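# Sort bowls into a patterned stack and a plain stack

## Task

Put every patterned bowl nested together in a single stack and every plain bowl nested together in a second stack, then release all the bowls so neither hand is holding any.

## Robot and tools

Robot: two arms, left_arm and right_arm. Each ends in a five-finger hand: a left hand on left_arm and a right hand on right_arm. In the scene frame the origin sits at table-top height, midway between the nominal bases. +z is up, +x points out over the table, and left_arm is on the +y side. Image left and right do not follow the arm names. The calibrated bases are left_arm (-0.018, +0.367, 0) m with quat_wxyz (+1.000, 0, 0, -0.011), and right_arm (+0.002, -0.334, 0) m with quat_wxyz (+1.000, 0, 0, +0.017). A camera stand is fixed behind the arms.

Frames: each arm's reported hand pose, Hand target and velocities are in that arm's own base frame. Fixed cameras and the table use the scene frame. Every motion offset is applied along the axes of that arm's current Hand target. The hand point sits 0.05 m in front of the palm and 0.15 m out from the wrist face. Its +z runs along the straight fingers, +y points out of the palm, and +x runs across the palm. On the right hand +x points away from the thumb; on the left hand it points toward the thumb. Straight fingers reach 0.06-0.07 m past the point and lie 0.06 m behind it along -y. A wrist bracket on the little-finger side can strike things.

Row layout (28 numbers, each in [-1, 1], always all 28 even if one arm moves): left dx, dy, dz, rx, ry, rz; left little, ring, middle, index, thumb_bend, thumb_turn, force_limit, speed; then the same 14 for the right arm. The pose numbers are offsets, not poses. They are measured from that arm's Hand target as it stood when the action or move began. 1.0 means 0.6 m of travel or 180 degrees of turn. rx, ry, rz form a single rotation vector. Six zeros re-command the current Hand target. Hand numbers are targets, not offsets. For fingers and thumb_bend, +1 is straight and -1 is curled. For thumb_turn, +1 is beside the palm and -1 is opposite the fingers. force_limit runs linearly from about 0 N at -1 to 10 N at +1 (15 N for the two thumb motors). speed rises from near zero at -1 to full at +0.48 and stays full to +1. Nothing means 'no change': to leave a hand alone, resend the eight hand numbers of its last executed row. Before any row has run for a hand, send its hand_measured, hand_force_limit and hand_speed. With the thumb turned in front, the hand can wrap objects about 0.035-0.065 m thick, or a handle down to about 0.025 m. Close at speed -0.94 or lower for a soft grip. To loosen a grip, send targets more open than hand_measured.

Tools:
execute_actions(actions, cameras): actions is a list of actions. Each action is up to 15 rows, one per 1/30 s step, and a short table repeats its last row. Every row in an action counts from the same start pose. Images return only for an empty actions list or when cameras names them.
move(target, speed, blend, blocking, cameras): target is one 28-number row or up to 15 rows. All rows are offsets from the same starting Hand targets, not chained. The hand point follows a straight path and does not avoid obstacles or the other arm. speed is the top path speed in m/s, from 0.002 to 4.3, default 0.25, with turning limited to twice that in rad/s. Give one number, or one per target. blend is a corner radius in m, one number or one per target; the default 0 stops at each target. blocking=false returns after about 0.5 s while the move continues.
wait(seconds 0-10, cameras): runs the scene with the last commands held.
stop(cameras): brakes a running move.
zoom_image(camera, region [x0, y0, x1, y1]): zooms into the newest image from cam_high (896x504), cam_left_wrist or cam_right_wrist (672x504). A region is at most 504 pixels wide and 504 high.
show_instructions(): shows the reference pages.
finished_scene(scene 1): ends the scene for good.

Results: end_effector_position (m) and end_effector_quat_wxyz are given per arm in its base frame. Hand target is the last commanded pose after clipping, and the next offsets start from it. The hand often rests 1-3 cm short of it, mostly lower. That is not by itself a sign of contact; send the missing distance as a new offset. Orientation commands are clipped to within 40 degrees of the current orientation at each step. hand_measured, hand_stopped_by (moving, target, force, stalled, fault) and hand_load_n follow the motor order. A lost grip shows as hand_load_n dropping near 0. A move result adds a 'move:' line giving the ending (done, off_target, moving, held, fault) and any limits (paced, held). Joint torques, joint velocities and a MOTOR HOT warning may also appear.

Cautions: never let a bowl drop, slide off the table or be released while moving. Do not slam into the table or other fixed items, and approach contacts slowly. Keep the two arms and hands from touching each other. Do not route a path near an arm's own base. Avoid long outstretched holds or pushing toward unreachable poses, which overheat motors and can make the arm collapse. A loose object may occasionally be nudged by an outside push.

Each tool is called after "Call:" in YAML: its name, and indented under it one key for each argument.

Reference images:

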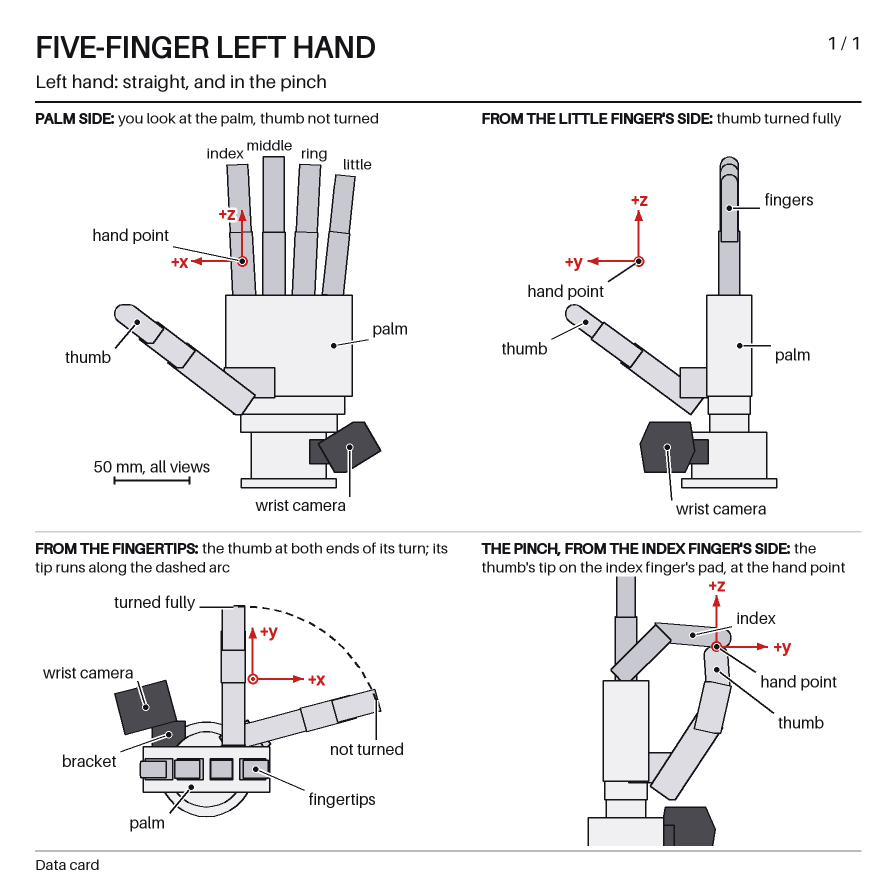

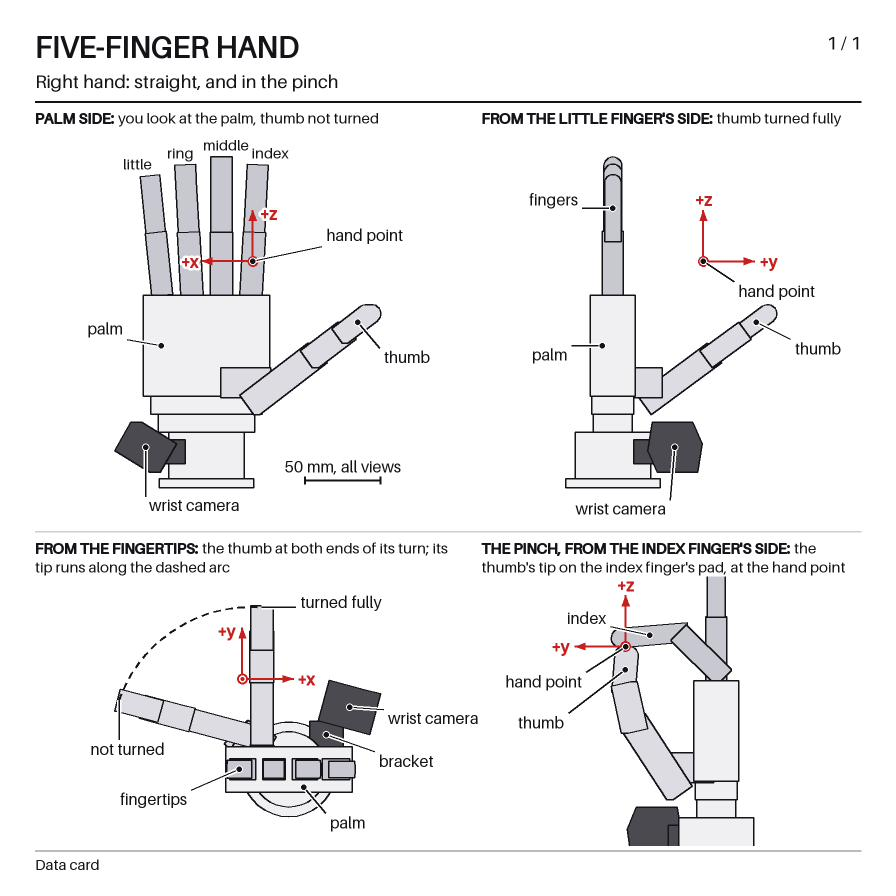

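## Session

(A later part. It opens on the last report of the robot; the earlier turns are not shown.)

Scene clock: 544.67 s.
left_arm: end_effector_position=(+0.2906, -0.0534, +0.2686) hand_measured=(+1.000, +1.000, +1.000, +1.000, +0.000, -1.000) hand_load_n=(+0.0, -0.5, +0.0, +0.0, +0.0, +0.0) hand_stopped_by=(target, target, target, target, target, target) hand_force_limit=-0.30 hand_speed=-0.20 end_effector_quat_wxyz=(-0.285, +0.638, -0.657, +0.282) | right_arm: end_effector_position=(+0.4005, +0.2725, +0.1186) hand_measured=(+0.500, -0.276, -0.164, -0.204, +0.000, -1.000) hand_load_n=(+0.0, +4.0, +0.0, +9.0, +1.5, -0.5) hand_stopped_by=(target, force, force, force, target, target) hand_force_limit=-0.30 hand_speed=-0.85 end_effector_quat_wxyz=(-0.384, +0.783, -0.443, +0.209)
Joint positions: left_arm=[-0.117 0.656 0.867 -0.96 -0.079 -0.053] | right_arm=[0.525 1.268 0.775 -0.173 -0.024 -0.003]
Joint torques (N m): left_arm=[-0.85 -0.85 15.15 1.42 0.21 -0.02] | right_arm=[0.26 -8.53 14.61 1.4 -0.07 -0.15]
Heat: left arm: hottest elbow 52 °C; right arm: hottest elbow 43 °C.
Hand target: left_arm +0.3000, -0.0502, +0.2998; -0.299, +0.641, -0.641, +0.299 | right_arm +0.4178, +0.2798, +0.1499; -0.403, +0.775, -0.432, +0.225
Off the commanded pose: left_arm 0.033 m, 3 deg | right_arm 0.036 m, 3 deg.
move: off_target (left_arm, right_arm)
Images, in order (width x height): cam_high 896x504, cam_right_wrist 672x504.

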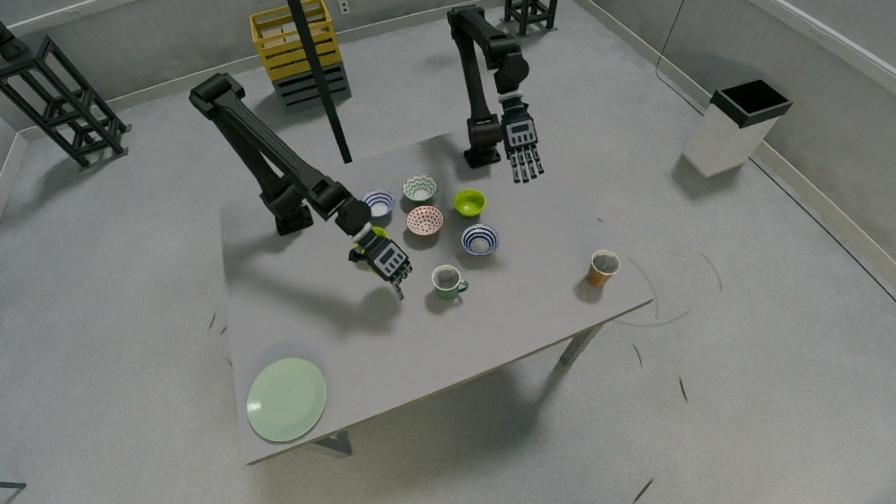

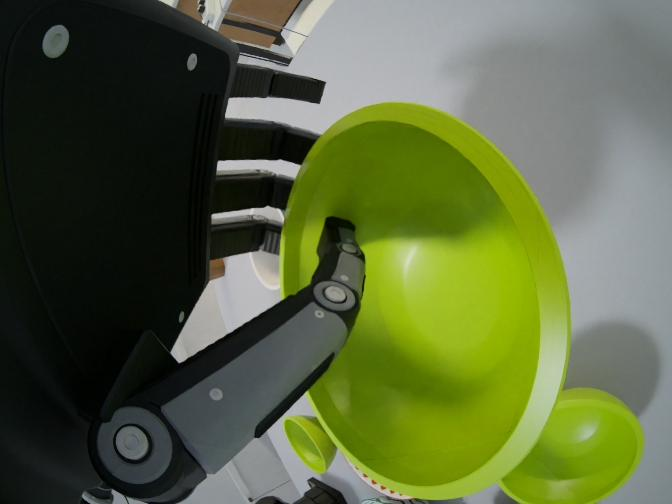

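Call:
move:
  target: [0,0,0,0,0,0,1,1,1,1,0,-1,-0.3,-0.2,-0.1015,0.1298,-0.1912,0.067,-0.033,0.044,0.5,-0.7,-0.7,-0.7,0,-1,-0.3,-0.85]
  speed: 0.15
  cameras: ["cam_right_wrist", "cam_high"]

Scene clock: 662.70 s.
left_arm: end_effector_position=(+0.2906, -0.0534, +0.2686) hand_measured=(+1.000, +1.000, +1.000, +1.000, +0.000, -1.000) hand_load_n=(+0.0, +0.0, +0.0, +0.0, +0.0, +0.0) hand_stopped_by=(target, target, target, target, target, target) hand_force_limit=-0.30 hand_speed=-0.20 end_effector_quat_wxyz=(-0.285, +0.638, -0.657, +0.282) | right_arm: end_effector_position=(+0.2657, +0.2531, +0.1386) hand_measured=(+0.500, -0.276, -0.164, -0.204, +0.000, -1.000) hand_load_n=(+0.0, +4.0, +0.0, +8.5, +1.5, -0.5) hand_stopped_by=(target, force, force, force, target, target) hand_force_limit=-0.30 hand_speed=-0.85 end_effector_quat_wxyz=(-0.502, +0.719, -0.438, +0.200)
Joint positions: left_arm=[-0.117 0.656 0.867 -0.96 -0.079 -0.053] | right_arm=[0.658 0.732 0.373 -0.07 0.013 0.173]
Joint torques (N m): left_arm=[-0.79 -0.85 15.15 1.43 0.21 -0.02] | right_arm=[0.67 -2.61 11.21 2.81 0 0.23]
Heat: left arm: hottest elbow 54 °C; right arm: hottest elbow 52 °C.
Hand target: left_arm +0.3000, -0.0502, +0.2998; -0.299, +0.641, -0.641, +0.299 | right_arm +0.2677, +0.2590, +0.1519; -0.518, +0.707, -0.437, +0.200
Off the commanded pose: left_arm 0.033 m, 3 deg | right_arm 0.015 m, 2 deg.
move: off_target (left_arm, right_arm)
Images, in order (width x height): cam_high 896x504, cam_right_wrist 672x504.

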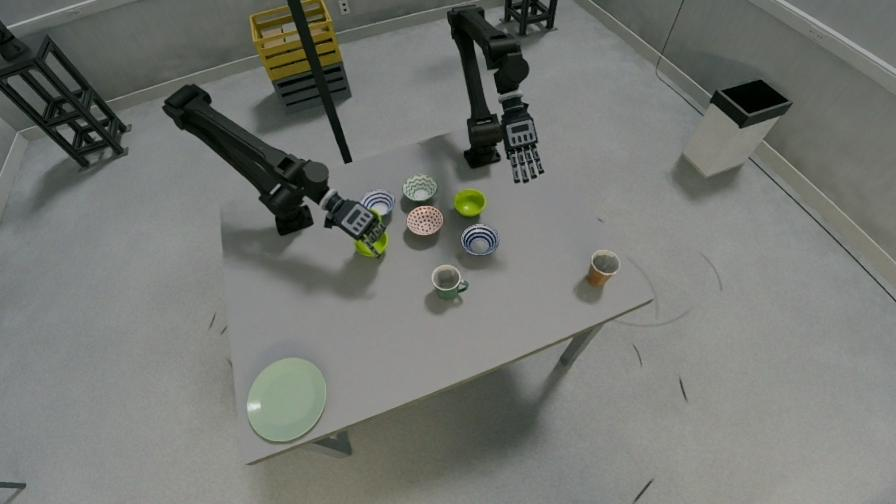

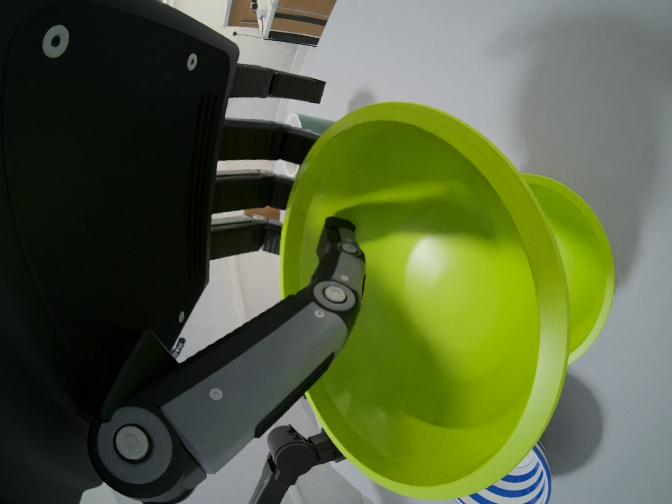

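Call:
zoom_image:
  camera: "cam_high"
  region: [310, 170, 450, 290]

Scaled by 3.600 from the camera's 896x504 image, which has a finer 1280x720 frame.

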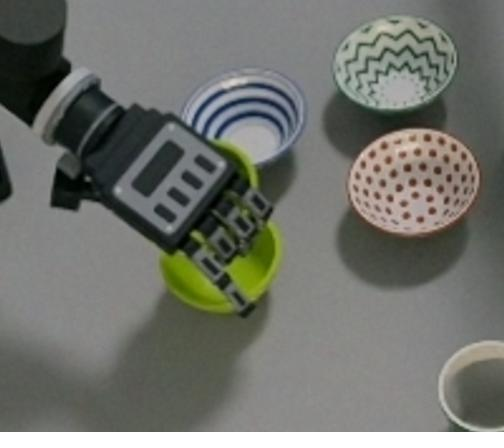

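Call:
move:
  target: [0,0,0,0,0,0,1,1,1,1,0,-1,-0.3,-0.2,0.019,0.1013,0.0426,0,0,0,0.5,-0.7,-0.7,-0.7,0,-1,-0.3,-0.85]
  speed: 0.1
  cameras: ["cam_right_wrist", "cam_high"]

Scene clock: 677.93 s.
left_arm: end_effector_position=(+0.2906, -0.0534, +0.2686) hand_measured=(+1.000, +1.000, +1.000, +1.000, +0.000, -1.000) hand_load_n=(+0.0, +0.0, +0.0, +0.0, +0.0, +0.0) hand_stopped_by=(target, target, target, target, target, target) hand_force_limit=-0.30 hand_speed=-0.20 end_effector_quat_wxyz=(-0.285, +0.638, -0.657, +0.282) | right_arm: end_effector_position=(+0.2641, +0.2516, +0.0770) hand_measured=(+0.500, -0.276, -0.164, -0.204, +0.000, -1.000) hand_load_n=(+0.0, +4.5, +0.0, +8.5, +1.5, -0.5) hand_stopped_by=(target, force, force, force, target, target) hand_force_limit=-0.30 hand_speed=-0.85 end_effector_quat_wxyz=(-0.505, +0.716, -0.437, +0.202)
Joint positions: left_arm=[-0.117 0.656 0.867 -0.96 -0.079 -0.053] | right_arm=[0.658 0.886 0.238 0.227 0.014 0.174]
Joint torques (N m): left_arm=[-0.79 -0.85 15.15 1.43 0.21 -0.02] | right_arm=[1.14 -1.38 9.8 3.14 -0.04 0.17]
Heat: left arm: hottest elbow 54 °C; right arm: hottest elbow 48 °C.
Hand target: left_arm +0.3000, -0.0502, +0.2998; -0.299, +0.641, -0.641, +0.299 | right_arm +0.2678, +0.2589, +0.0852; -0.519, +0.707, -0.437, +0.200
Off the commanded pose: left_arm 0.033 m, 3 deg | right_arm 0.011 m, 2 deg.
move: off_target (left_arm, right_arm)
Images, in order (width x height): cam_high 896x504, cam_right_wrist 672x504.

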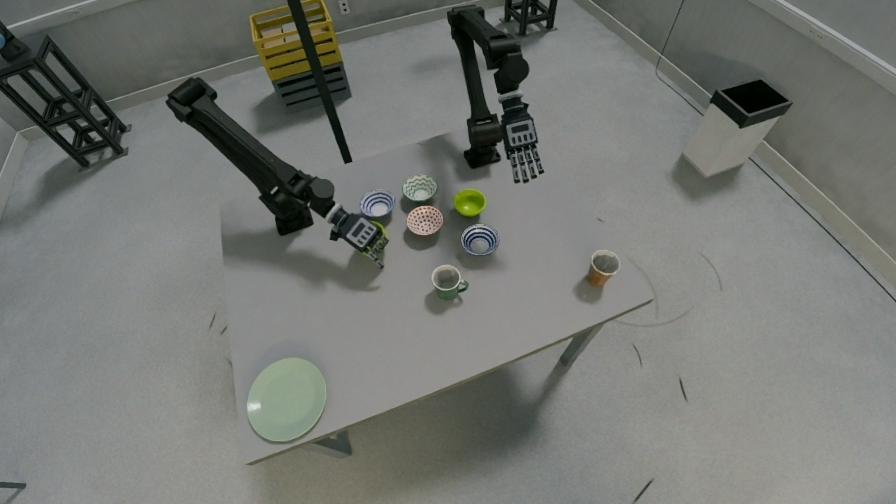

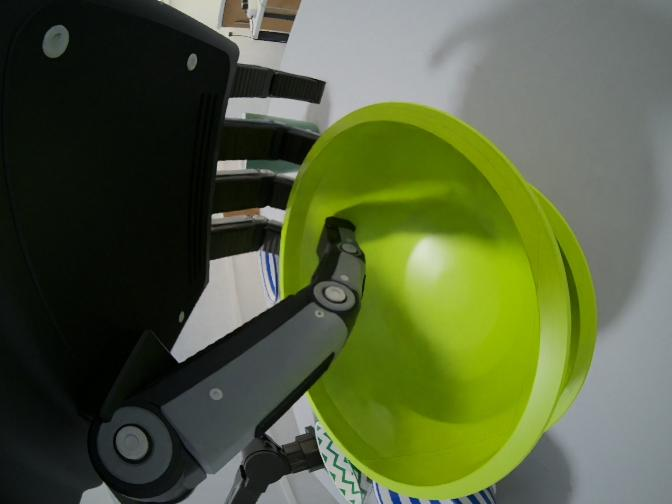

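Call:
move:
  target: [0,0,0,0,0,0,1,1,1,1,0,-1,-0.3,-0.2,0.004,0.0212,0.0089,0,0,0,0.5,-0.7,-0.7,-0.7,0,-1,-0.3,-0.85]
  speed: 0.06
  cameras: ["cam_right_wrist", "cam_high"]

Scene clock: 684.07 s.
left_arm: end_effector_position=(+0.2906, -0.0534, +0.2686) hand_measured=(+1.000, +1.000, +1.000, +1.000, +0.000, -1.000) hand_load_n=(+0.0, +0.0, +0.0, +0.0, +0.0, +0.0) hand_stopped_by=(target, target, target, target, target, target) hand_force_limit=-0.30 hand_speed=-0.20 end_effector_quat_wxyz=(-0.285, +0.638, -0.657, +0.282) | right_arm: end_effector_position=(+0.2654, +0.2526, +0.0653) hand_measured=(+0.500, -0.276, -0.164, -0.204, +0.000, -1.000) hand_load_n=(+0.0, +4.0, +0.0, +8.5, +1.5, -0.5) hand_stopped_by=(target, force, force, force, target, target) hand_force_limit=-0.30 hand_speed=-0.85 end_effector_quat_wxyz=(-0.507, +0.715, -0.437, +0.203)
Joint positions: left_arm=[-0.117 0.656 0.867 -0.96 -0.079 -0.053] | right_arm=[0.658 0.944 0.217 0.311 0.015 0.175]
Joint torques (N m): left_arm=[-0.79 -0.85 15.16 1.43 0.2 -0.02] | right_arm=[0.97 -1.96 9.07 3.15 -0.06 0.13]
Heat: left arm: hottest elbow 54 °C; right arm: hottest elbow 47 °C.
Hand target: left_arm +0.3000, -0.0502, +0.2998; -0.299, +0.641, -0.641, +0.299 | right_arm +0.2678, +0.2588, +0.0711; -0.518, +0.707, -0.437, +0.200
Off the commanded pose: left_arm 0.033 m, 3 deg | right_arm 0.009 m, 2 deg.
move: off_target (left_arm)
Images, in order (width x height): cam_high 896x504, cam_right_wrist 672x504.

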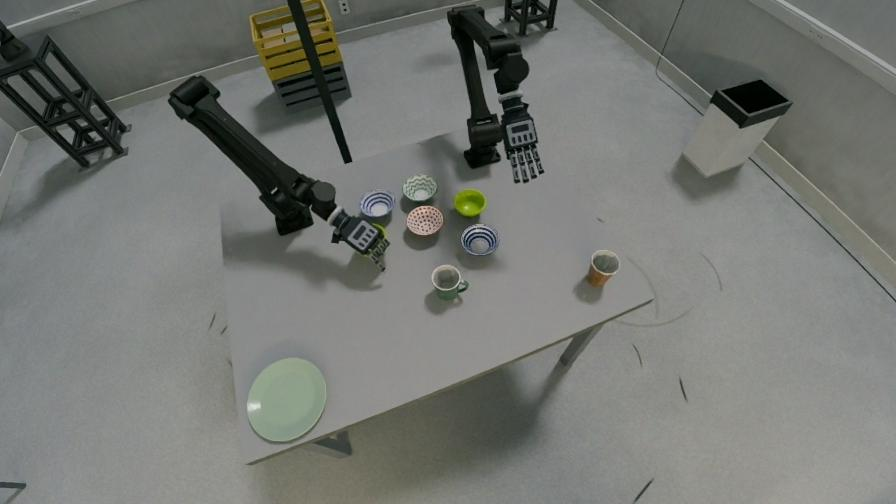

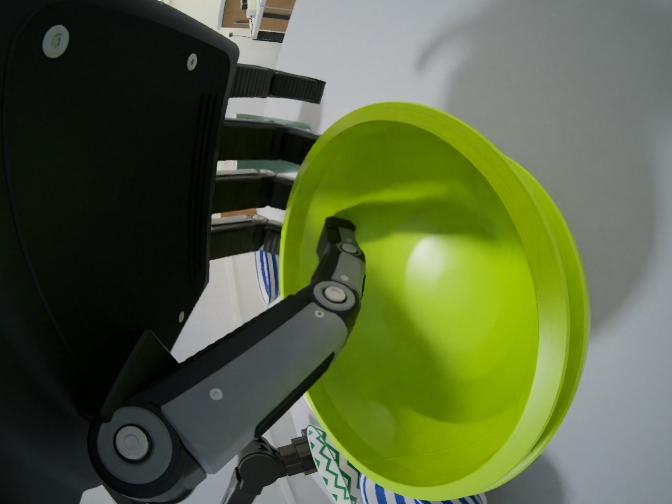

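Call:
move:
  target: [0,0,0,0,0,0,1,1,1,1,0,-1,-0.3,-0.2,0.0028,0.0151,0.0064,0,0,0,0.5,-0.7,-0.7,-0.7,0,-1,-0.3,-0.85]
  speed: 0.06
  cameras: ["cam_right_wrist"]

Scene clock: 689.17 s.
left_arm: end_effector_position=(+0.2906, -0.0534, +0.2686) hand_measured=(+1.000, +1.000, +1.000, +1.000, +0.000, -1.000) hand_load_n=(+0.0, -0.5, +0.0, +0.0, +0.0, +0.0) hand_stopped_by=(target, target, target, target, target, target) hand_force_limit=-0.30 hand_speed=-0.20 end_effector_quat_wxyz=(-0.285, +0.638, -0.657, +0.282) | right_arm: end_effector_position=(+0.2670, +0.2539, +0.0582) hand_measured=(+0.500, -0.276, -0.164, -0.204, +0.000, -1.000) hand_load_n=(+0.0, +3.5, +0.0, +7.5, +1.0, +0.0) hand_stopped_by=(target, force, force, force, target, target) hand_force_limit=-0.30 hand_speed=-0.85 end_effector_quat_wxyz=(-0.510, +0.713, -0.436, +0.204)
Joint positions: left_arm=[-0.117 0.656 0.867 -0.96 -0.079 -0.053] | right_arm=[0.658 0.99 0.205 0.378 0.015 0.176]
Joint torques (N m): left_arm=[-0.85 -0.85 15.15 1.43 0.21 -0.02] | right_arm=[1.2 -2.14 8.55 3.08 -0.01 0.14]
Heat: left arm: hottest elbow 54 °C; right arm: hottest elbow 47 °C.
Hand target: left_arm +0.3000, -0.0502, +0.2998; -0.299, +0.641, -0.641, +0.299 | right_arm +0.2678, +0.2588, +0.0610; -0.518, +0.707, -0.437, +0.200
Off the commanded pose: left_arm 0.033 m, 3 deg | right_arm 0.006 m, 1 deg.
move: off_target (left_arm)
Images, in order (width x height): cam_right_wrist 672x504.

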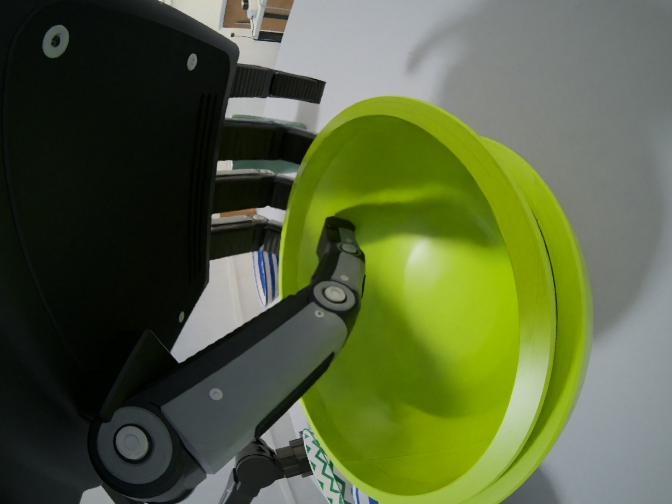

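Call:
move:
  target: [0,0,0,0,0,0,1,1,1,1,0,-1,-0.3,-0.2,0,0,0,0,0,0,0.5,0.05,0.05,0.05,0,-1,-0.3,-0.85]
  speed: 0.06
  cameras: ["cam_right_wrist"]

Scene clock: 696.00 s.
left_arm: end_effector_position=(+0.2906, -0.0534, +0.2686) hand_measured=(+1.000, +1.000, +1.000, +1.000, +0.000, -1.000) hand_load_n=(+0.0, -0.5, +0.0, +0.0, +0.0, +0.0) hand_stopped_by=(target, target, target, target, target, target) hand_force_limit=-0.30 hand_speed=-0.20 end_effector_quat_wxyz=(-0.285, +0.638, -0.657, +0.282) | right_arm: end_effector_position=(+0.2659, +0.2532, +0.0564) hand_measured=(+0.500, +0.050, +0.050, +0.050, +0.000, -1.000) hand_load_n=(+0.0, +0.0, +0.0, +0.0, +0.0, +0.0) hand_stopped_by=(target, target, target, target, target, target) hand_force_limit=-0.30 hand_speed=-0.85 end_effector_quat_wxyz=(-0.509, +0.714, -0.437, +0.203)
Joint positions: left_arm=[-0.117 0.656 0.867 -0.96 -0.079 -0.053] | right_arm=[0.659 0.992 0.202 0.378 0.015 0.176]
Joint torques (N m): left_arm=[-0.79 -0.85 15.13 1.43 0.21 -0.02] | right_arm=[0.97 -2.08 8.79 2.96 0.02 0.14]
Heat: left arm: hottest elbow 54 °C; right arm: hottest elbow 46 °C.
Hand target: left_arm +0.3000, -0.0502, +0.2998; -0.299, +0.641, -0.641, +0.299 | right_arm +0.2678, +0.2589, +0.0611; -0.518, +0.707, -0.437, +0.200
Off the commanded pose: left_arm 0.033 m, 3 deg | right_arm 0.008 m, 1 deg.
move: off_target (left_arm)
Images, in order (width x height): cam_right_wrist 672x504.

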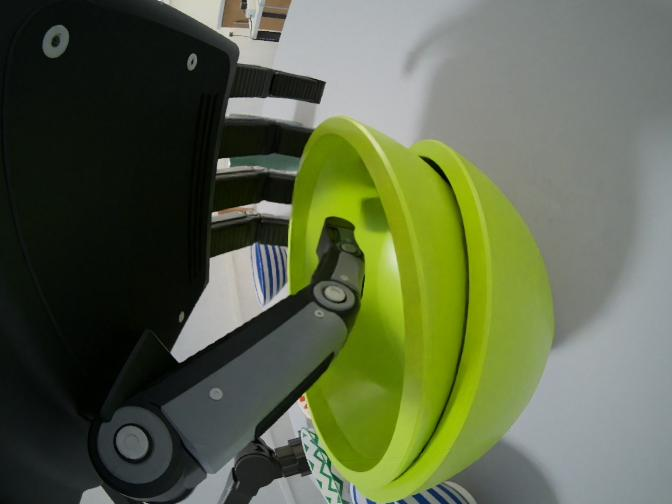

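Call:
move:
  target: [0,0,0,0,0,0,1,1,1,1,0,-1,-0.3,-0.2,-0.0085,-0.0453,-0.0191,0,0,0,0.5,0.05,0.05,0.05,0,-1,-0.3,-0.85]
  speed: 0.04
  cameras: ["cam_right_wrist"]

Scene clock: 708.90 s.
left_arm: end_effector_position=(+0.2906, -0.0534, +0.2686) hand_measured=(+1.000, +1.000, +1.000, +1.000, +0.000, -1.000) hand_load_n=(+0.0, +0.0, +0.0, +0.0, +0.0, +0.0) hand_stopped_by=(target, target, target, target, target, target) hand_force_limit=-0.30 hand_speed=-0.20 end_effector_quat_wxyz=(-0.285, +0.638, -0.657, +0.282) | right_arm: end_effector_position=(+0.2540, +0.2440, +0.0630) hand_measured=(+0.500, +0.050, +0.050, +0.050, +0.000, -1.000) hand_load_n=(+0.0, +0.0, +0.0, +0.0, +0.0, +0.0) hand_stopped_by=(target, target, target, target, target, target) hand_force_limit=-0.30 hand_speed=-0.85 end_effector_quat_wxyz=(-0.497, +0.721, -0.441, +0.199)
Joint positions: left_arm=[-0.117 0.656 0.867 -0.96 -0.079 -0.053] | right_arm=[0.659 0.876 0.202 0.233 0.015 0.176]
Joint torques (N m): left_arm=[-0.85 -0.85 15.15 1.43 0.21 -0.02] | right_arm=[0.56 -3.19 13.78 1.37 -0.03 0.17]
Heat: left arm: hottest elbow 54 °C; right arm: hottest elbow 46 °C.
Hand target: left_arm +0.3000, -0.0502, +0.2998; -0.299, +0.641, -0.641, +0.299 | right_arm +0.2677, +0.2589, +0.0909; -0.518, +0.707, -0.437, +0.200
Off the commanded pose: left_arm 0.033 m, 3 deg | right_arm 0.035 m, 3 deg.
move: off_target (left_arm, right_arm)
Images, in order (width x height): cam_right_wrist 672x504.

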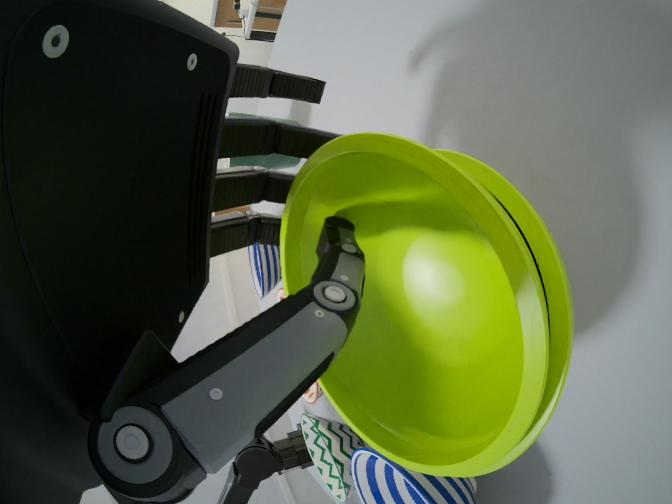

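Call:
move:
  target: [0,0,0,0,0,0,1,1,1,1,0,-1,-0.3,-0.2,-0.0085,-0.0453,-0.0191,0,0,0,0.5,0.05,0.05,0.05,0,-1,-0.3,-0.85]
  speed: 0.05
  cameras: ["cam_right_wrist"]

Scene clock: 714.37 s.
left_arm: end_effector_position=(+0.2906, -0.0534, +0.2686) hand_measured=(+1.000, +1.000, +1.000, +1.000, +0.000, -1.000) hand_load_n=(+0.0, +0.0, +0.0, +0.0, +0.0, +0.0) hand_stopped_by=(target, target, target, target, target, target) hand_force_limit=-0.30 hand_speed=-0.20 end_effector_quat_wxyz=(-0.285, +0.638, -0.657, +0.282) | right_arm: end_effector_position=(+0.2565, +0.2459, +0.0917) hand_measured=(+0.500, +0.050, +0.050, +0.050, +0.000, -1.000) hand_load_n=(+0.0, +0.0, +0.0, +0.0, +0.0, +0.0) hand_stopped_by=(target, target, target, target, target, target) hand_force_limit=-0.30 hand_speed=-0.85 end_effector_quat_wxyz=(-0.498, +0.720, -0.440, +0.199)
Joint positions: left_arm=[-0.117 0.656 0.867 -0.96 -0.079 -0.053] | right_arm=[0.659 0.787 0.261 0.086 0.015 0.176]
Joint torques (N m): left_arm=[-0.79 -0.91 15.15 1.43 0.21 -0.02] | right_arm=[1.44 -2.84 14.53 1.52 0 0.2]
Heat: left arm: hottest elbow 54 °C; right arm: hottest elbow 46 °C.
Hand target: left_arm +0.3000, -0.0502, +0.2998; -0.299, +0.641, -0.641, +0.299 | right_arm +0.2677, +0.2589, +0.1209; -0.518, +0.707, -0.437, +0.200
Off the commanded pose: left_arm 0.033 m, 3 deg | right_arm 0.034 m, 3 deg.
move: off_target (left_arm, right_arm)
Images, in order (width x height): cam_right_wrist 672x504.

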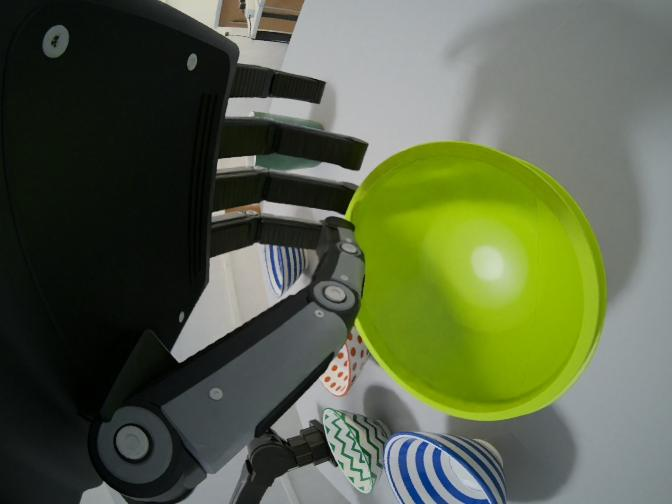

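Call:
move:
  target:
    - [0.188,0.2683,0.1205,0.028,0.2128,0.1786,-1,0.2,0.2,0.2,0.15,-1,-0.3,-0.2,-0.0255,-0.1361,-0.0572,0,0,0,0.5,0.05,0.05,0.05,0,-1,-0.3,-0.85]
    - [0.188,0.2683,0.1205,0.028,0.2128,0.1786,-1,0.2,0.2,0.2,0.15,-1,-0.3,-0.2,-0.2863,-0.055,-0.1771,-0.1059,-0.1,-0.1239,0.2,0.2,0.2,0.2,0.15,-1,-0.3,-0.2]
  speed: 0.25
  cameras: ["all"]

Scene clock: 854.00 s.
left_arm: end_effector_position=(+0.2529, -0.1579, +0.1335) hand_measured=(-1.000, +0.200, +0.200, +0.200, +0.150, -1.000) hand_load_n=(+0.0, +0.0, +0.0, +0.0, +0.0, +0.0) hand_stopped_by=(target, target, target, target, target, target) hand_force_limit=-0.30 hand_speed=-0.20 end_effector_quat_wxyz=(+0.173, -0.309, +0.835, -0.422) | right_arm: end_effector_position=(+0.1080, +0.3323, +0.1948) hand_measured=(+0.200, +0.200, +0.200, +0.200, +0.150, -1.000) hand_load_n=(+0.0, +0.0, +0.0, +0.0, +0.0, +0.0) hand_stopped_by=(target, target, target, target, target, target) hand_force_limit=-0.30 hand_speed=-0.20 end_effector_quat_wxyz=(-0.393, +0.880, -0.245, +0.106)
Joint positions: left_arm=[-0.247 0.668 0.474 -0.516 0.461 0.4] | right_arm=[1.227 0.796 0.719 -0.664 0.141 0.137]
Joint torques (N m): left_arm=[-3.49 -0.85 9.4 2.54 0.48 0.18] | right_arm=[0.73 -2.14 15.91 1.02 0.08 -0.11]
Heat: left arm: hottest elbow 56 °C; right arm: hottest elbow 49 °C.
Hand target: left_arm +0.2518, -0.1628, +0.1299; +0.171, -0.296, +0.839, -0.424 | right_arm +0.1107, +0.3442, +0.2206; -0.408, +0.875, -0.235, +0.110
Off the commanded pose: left_arm 0.006 m, 2 deg | right_arm 0.029 m, 2 deg.
move: off_target (right_arm); target 2's new numbers were sent with right_arm's hand 0.029 m and 2 deg from that target

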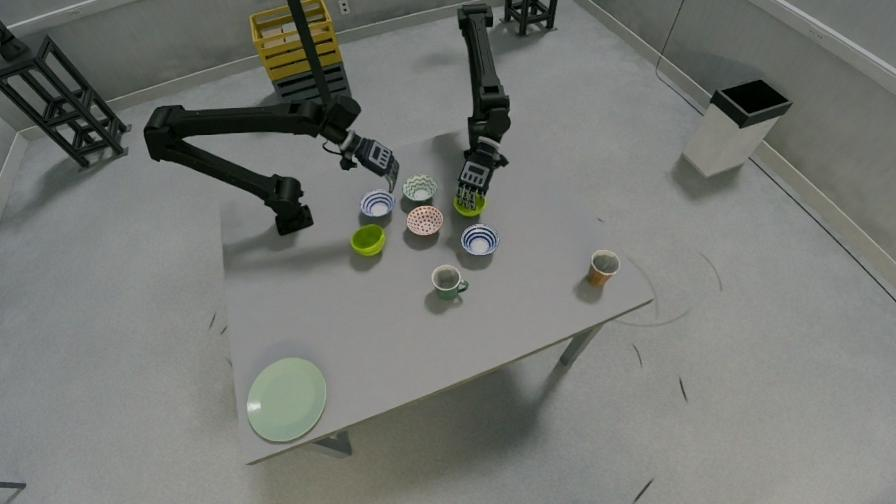

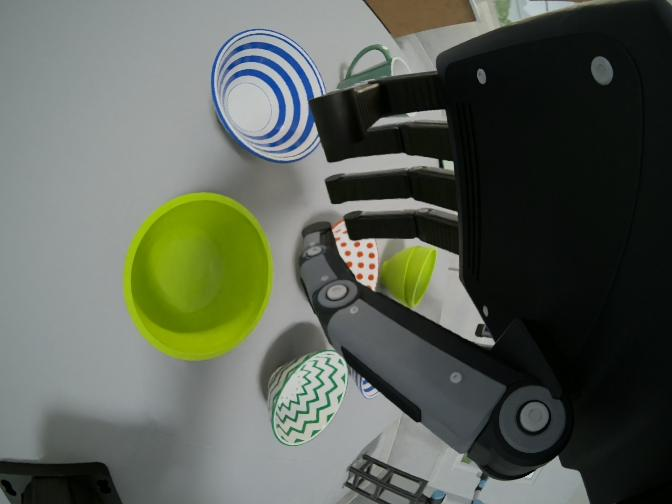

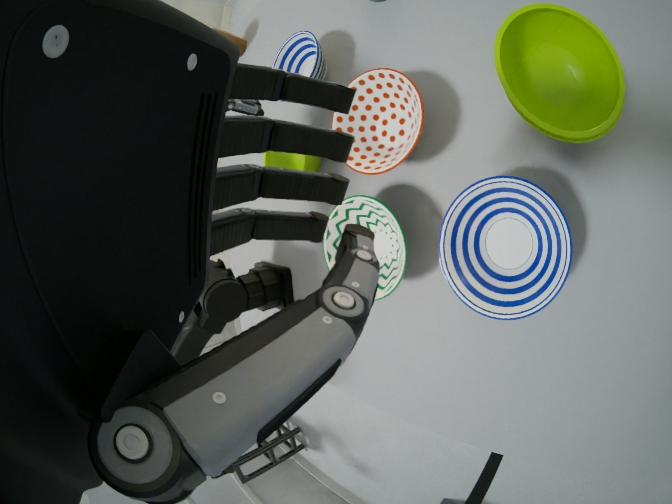

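Call:
zoom_image:
  camera: "cam_high"
  region: [330, 120, 530, 270]

Scaled by 2.520 from the camera's 896x504 image, which has a finer 1280x720 frame.

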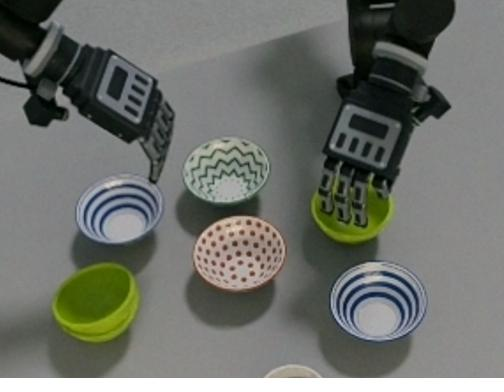

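Call:
move:
  target: [0.0185,0.0778,0.0565,0,0,0,-1,0.2,0.2,0.2,0.15,-1,-0.3,-0.2,0,0.1362,0.123,0,0,0,0.2,0.2,0.2,0.2,0.15,-1,-0.3,-0.2]
  speed: 0.12
  cameras: ["all"]

Scene clock: 968.17 s.
left_arm: end_effector_position=(+0.2478, -0.1640, +0.0758) hand_measured=(-1.000, +0.200, +0.200, +0.200, +0.150, -1.000) hand_load_n=(+0.0, +0.0, +0.0, +0.0, +0.0, +0.0) hand_stopped_by=(target, target, target, target, target, target) hand_force_limit=-0.30 hand_speed=-0.20 end_effector_quat_wxyz=(+0.176, -0.299, +0.837, -0.422) | right_arm: end_effector_position=(+0.1109, +0.3403, +0.1060) hand_measured=(+0.200, +0.200, +0.200, +0.200, +0.150, -1.000) hand_load_n=(+0.0, +0.0, +0.0, +0.0, +0.0, +0.0) hand_stopped_by=(target, target, target, target, target, target) hand_force_limit=-0.30 hand_speed=-0.20 end_effector_quat_wxyz=(-0.398, +0.878, -0.245, +0.106)
Joint positions: left_arm=[-0.285 0.729 0.334 -0.302 0.437 0.392] | right_arm=[1.227 0.89 0.518 -0.357 0.141 0.136]
Joint torques (N m): left_arm=[-3.49 -1.38 8.85 2.51 0.25 -0.04] | right_arm=[1.08 -2.26 10.85 2.4 0.01 -0.13]
Heat: left arm: hottest elbow 49 °C; right arm: hottest elbow 58 °C.
Hand target: left_arm +0.2453, -0.1688, +0.0720; +0.171, -0.297, +0.838, -0.424 | right_arm +0.1128, +0.3478, +0.1108; -0.409, +0.875, -0.235, +0.110
Off the commanded pose: left_arm 0.007 m, 1 deg | right_arm 0.009 m, 2 deg.
move: done

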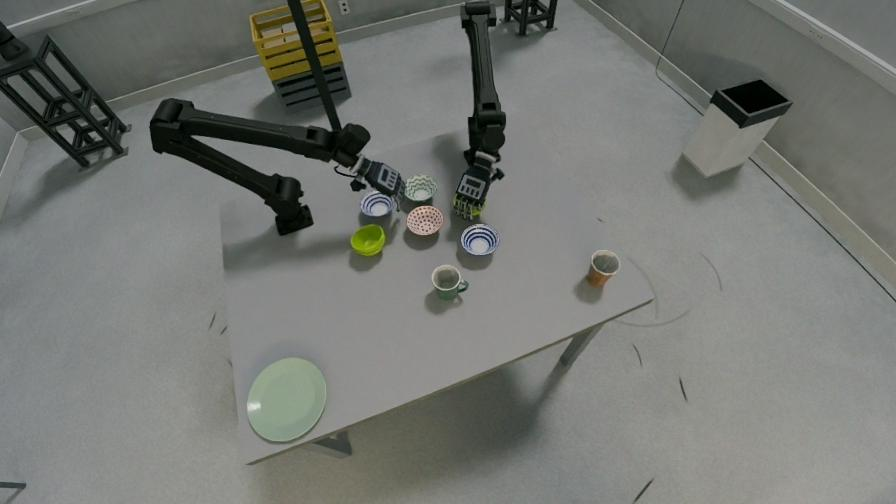

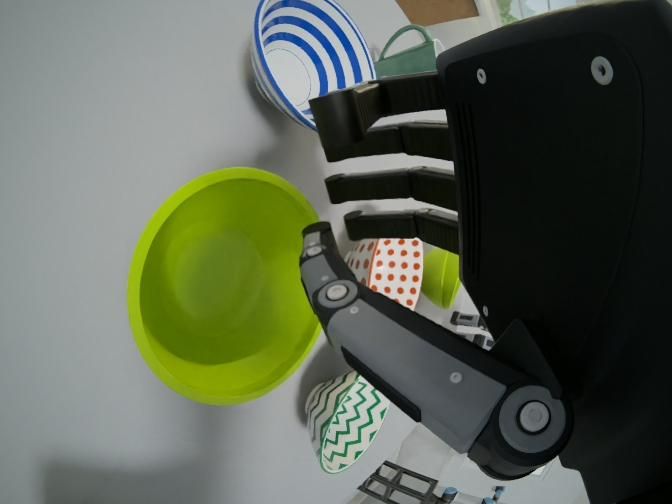

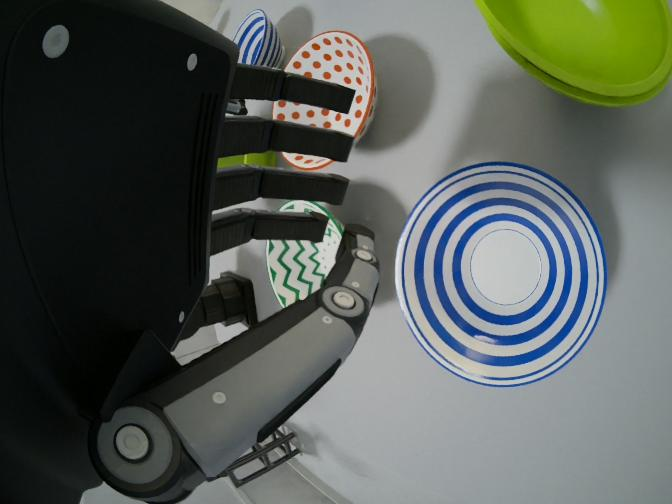

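Call:
move:
  target: [0.0025,0.0547,0.0268,0,0,0,-1,0.2,0.2,0.2,0.15,-1,-0.3,-0.2,0.0063,0.0459,0.0232,0,0,0,0.2,0.2,0.2,0.2,0.15,-1,-0.3,-0.2]
  speed: 0.1
  cameras: ["cam_left_wrist", "cam_right_wrist"]

Scene clock: 1005.37 s.
left_arm: end_effector_position=(+0.2422, -0.1634, +0.0392) hand_measured=(-1.000, +0.200, +0.200, +0.200, +0.150, -1.000) hand_load_n=(+0.0, +0.0, +0.0, +0.0, +0.0, +0.0) hand_stopped_by=(target, target, target, target, target, target) hand_force_limit=-0.30 hand_speed=-0.20 end_effector_quat_wxyz=(+0.172, -0.299, +0.838, -0.423) | right_arm: end_effector_position=(+0.1079, +0.3339, +0.0769) hand_measured=(+0.200, +0.200, +0.200, +0.200, +0.150, -1.000) hand_load_n=(+0.0, +0.0, +0.0, +0.0, +0.0, +0.0) hand_stopped_by=(target, target, target, target, target, target) hand_force_limit=-0.30 hand_speed=-0.20 end_effector_quat_wxyz=(-0.400, +0.878, -0.241, +0.106)
Joint positions: left_arm=[-0.285 0.802 0.252 -0.151 0.443 0.392] | right_arm=[1.227 0.913 0.444 -0.258 0.137 0.129]
Joint torques (N m): left_arm=[-2.37 -0.97 8.25 2.65 0.46 0.1] | right_arm=[-0.26 -2.73 10.4 2.59 -0.08 -0.13]
Heat: left arm: hottest elbow 48 °C; right arm: hottest elbow 52 °C.
Hand target: left_arm +0.2412, -0.1643, +0.0358; +0.171, -0.297, +0.838, -0.424 | right_arm +0.1126, +0.3399, +0.0808; -0.409, +0.875, -0.235, +0.110
Off the commanded pose: left_arm 0.004 m, 0 deg | right_arm 0.008 m, 1 deg.
move: done
Images, in order (width x height): cam_left_wrist 672x504, cam_right_wrist 672x504.

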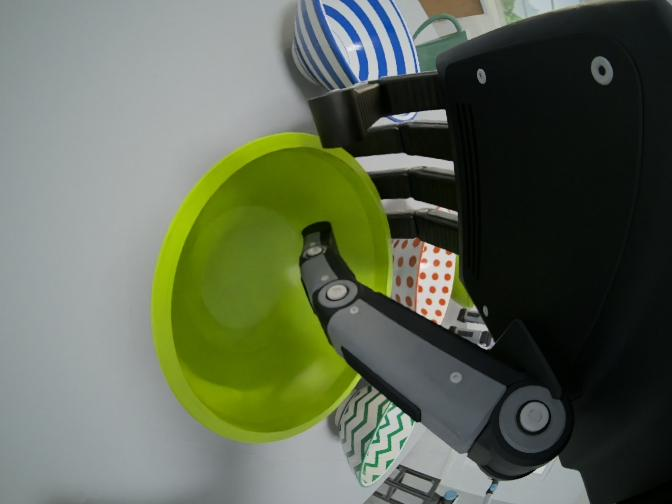

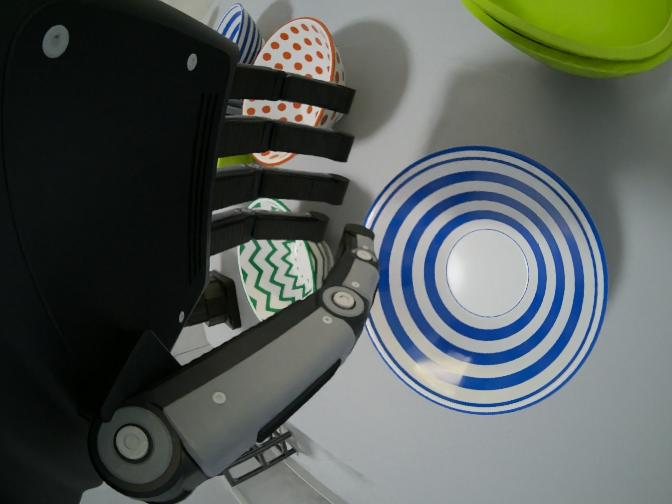

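Call:
move:
  target: [0.0198,-0.0048,0.0057,0,0,0,-1,0.2,0.2,0.2,0.15,-1,-0.3,-0.2,0,0.0557,-0.0013,0,0,0,0.2,0.2,0.2,0.2,0.15,-1,-0.3,-0.2]
  speed: 0.08
  cameras: ["cam_left_wrist", "cam_right_wrist"]

Scene clock: 1041.03 s.
left_arm: end_effector_position=(+0.2373, -0.1708, +0.0359) hand_measured=(-1.000, +0.200, +0.200, +0.200, +0.150, -1.000) hand_load_n=(+0.0, +0.5, +0.0, +0.0, +0.0, +0.0) hand_stopped_by=(target, target, target, target, target, target) hand_force_limit=-0.30 hand_speed=-0.20 end_effector_quat_wxyz=(+0.171, -0.301, +0.840, -0.419) | right_arm: end_effector_position=(+0.1004, +0.3122, +0.0461) hand_measured=(+0.200, +0.200, +0.200, +0.200, +0.150, -1.000) hand_load_n=(+0.0, +0.0, +0.0, +0.0, +0.0, +0.0) hand_stopped_by=(target, target, target, target, target, target) hand_force_limit=-0.30 hand_speed=-0.20 end_effector_quat_wxyz=(-0.390, +0.882, -0.241, +0.108)
Joint positions: left_arm=[-0.336 0.802 0.244 -0.138 0.399 0.358] | right_arm=[1.23 0.899 0.355 -0.202 0.144 0.129]
Joint torques (N m): left_arm=[-3.49 -2.2 8.18 2.61 0.22 -0.01] | right_arm=[1.44 -3.6 9.99 2.69 0.1 -0.03]
Heat: left arm: hottest elbow 48 °C; right arm: hottest elbow 50 °C.
Hand target: left_arm +0.2349, -0.1755, +0.0358; +0.171, -0.296, +0.838, -0.424 | right_arm +0.1015, +0.3207, +0.0555; -0.409, +0.875, -0.235, +0.110
Off the commanded pose: left_arm 0.005 m, 1 deg | right_arm 0.013 m, 2 deg.
move: off_target (right_arm)
Images, in order (width x height): cam_left_wrist 672x504, cam_right_wrist 672x504.

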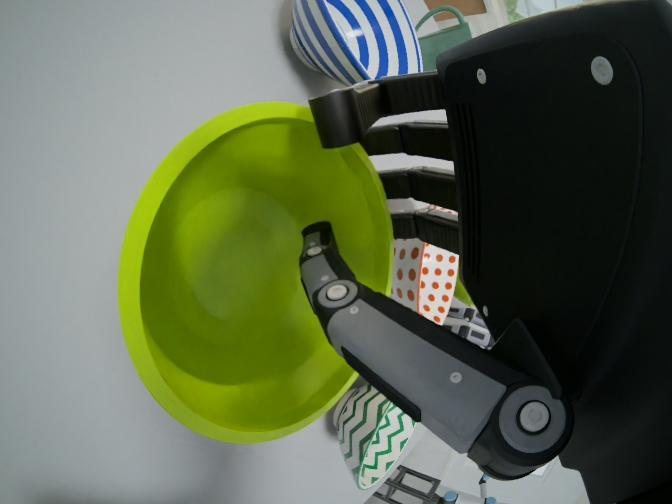

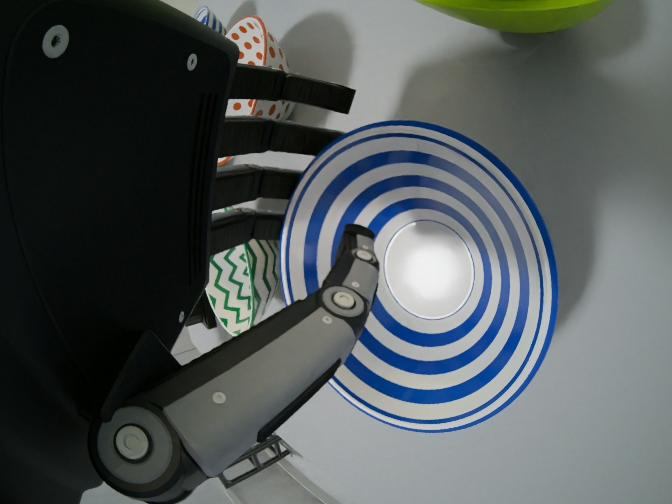

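Call:
move:
  target: [0,0,0,0,0,0,-1,0.2,-0.7,-0.7,0.15,-1,-0.35,-0.85,0,0,0,0,0,0,0.2,0.2,-0.7,-0.7,0.15,-1,-0.35,-0.85]
  speed: 0.08
  cameras: ["cam_left_wrist", "cam_right_wrist"]

Scene clock: 1060.50 s.
left_arm: end_effector_position=(+0.2375, -0.1707, +0.0360) hand_measured=(-1.000, +0.200, -0.214, -0.242, +0.150, -1.000) hand_load_n=(+0.0, +0.0, +6.5, +6.5, +3.5, -0.5) hand_stopped_by=(target, target, force, force, target, target) hand_force_limit=-0.35 hand_speed=-0.85 end_effector_quat_wxyz=(+0.172, -0.302, +0.839, -0.419) | right_arm: end_effector_position=(+0.1010, +0.3143, +0.0480) hand_measured=(+0.200, +0.200, -0.172, -0.214, +0.150, -1.000) hand_load_n=(+0.0, +0.0, +3.5, +7.0, +3.0, -2.5) hand_stopped_by=(target, target, force, force, target, target) hand_force_limit=-0.35 hand_speed=-0.85 end_effector_quat_wxyz=(-0.395, +0.880, -0.240, +0.108)
Joint positions: left_arm=[-0.336 0.802 0.244 -0.138 0.398 0.357] | right_arm=[1.232 0.898 0.355 -0.193 0.146 0.129]
Joint torques (N m): left_arm=[-3.49 -2.2 8.2 2.56 0.26 -0.01] | right_arm=[0.67 -3.08 10 2.36 0.03 -0.03]
Heat: left arm: hottest elbow 47 °C; right arm: hottest elbow 48 °C.
Hand target: left_arm +0.2350, -0.1754, +0.0358; +0.172, -0.296, +0.838, -0.424 | right_arm +0.1015, +0.3207, +0.0555; -0.409, +0.875, -0.235, +0.110
Off the commanded pose: left_arm 0.005 m, 1 deg | right_arm 0.010 m, 2 deg.
move: done
Images, in order (width x height): cam_left_wrist 672x504, cam_right_wrist 672x504.

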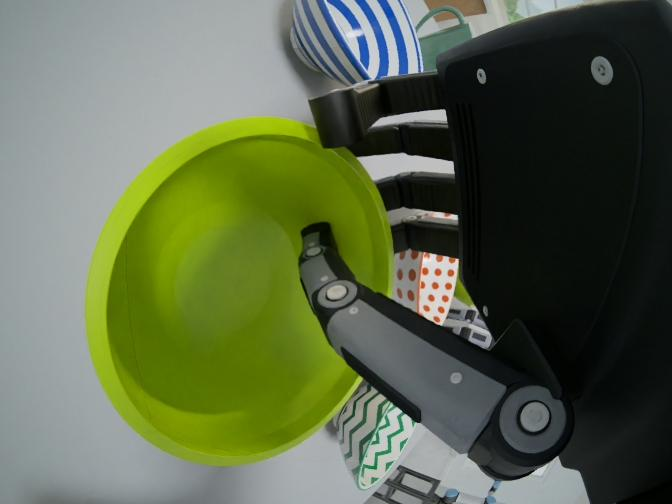

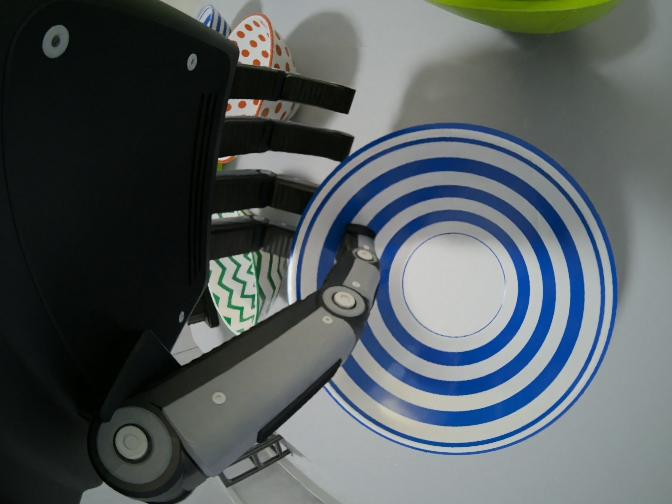

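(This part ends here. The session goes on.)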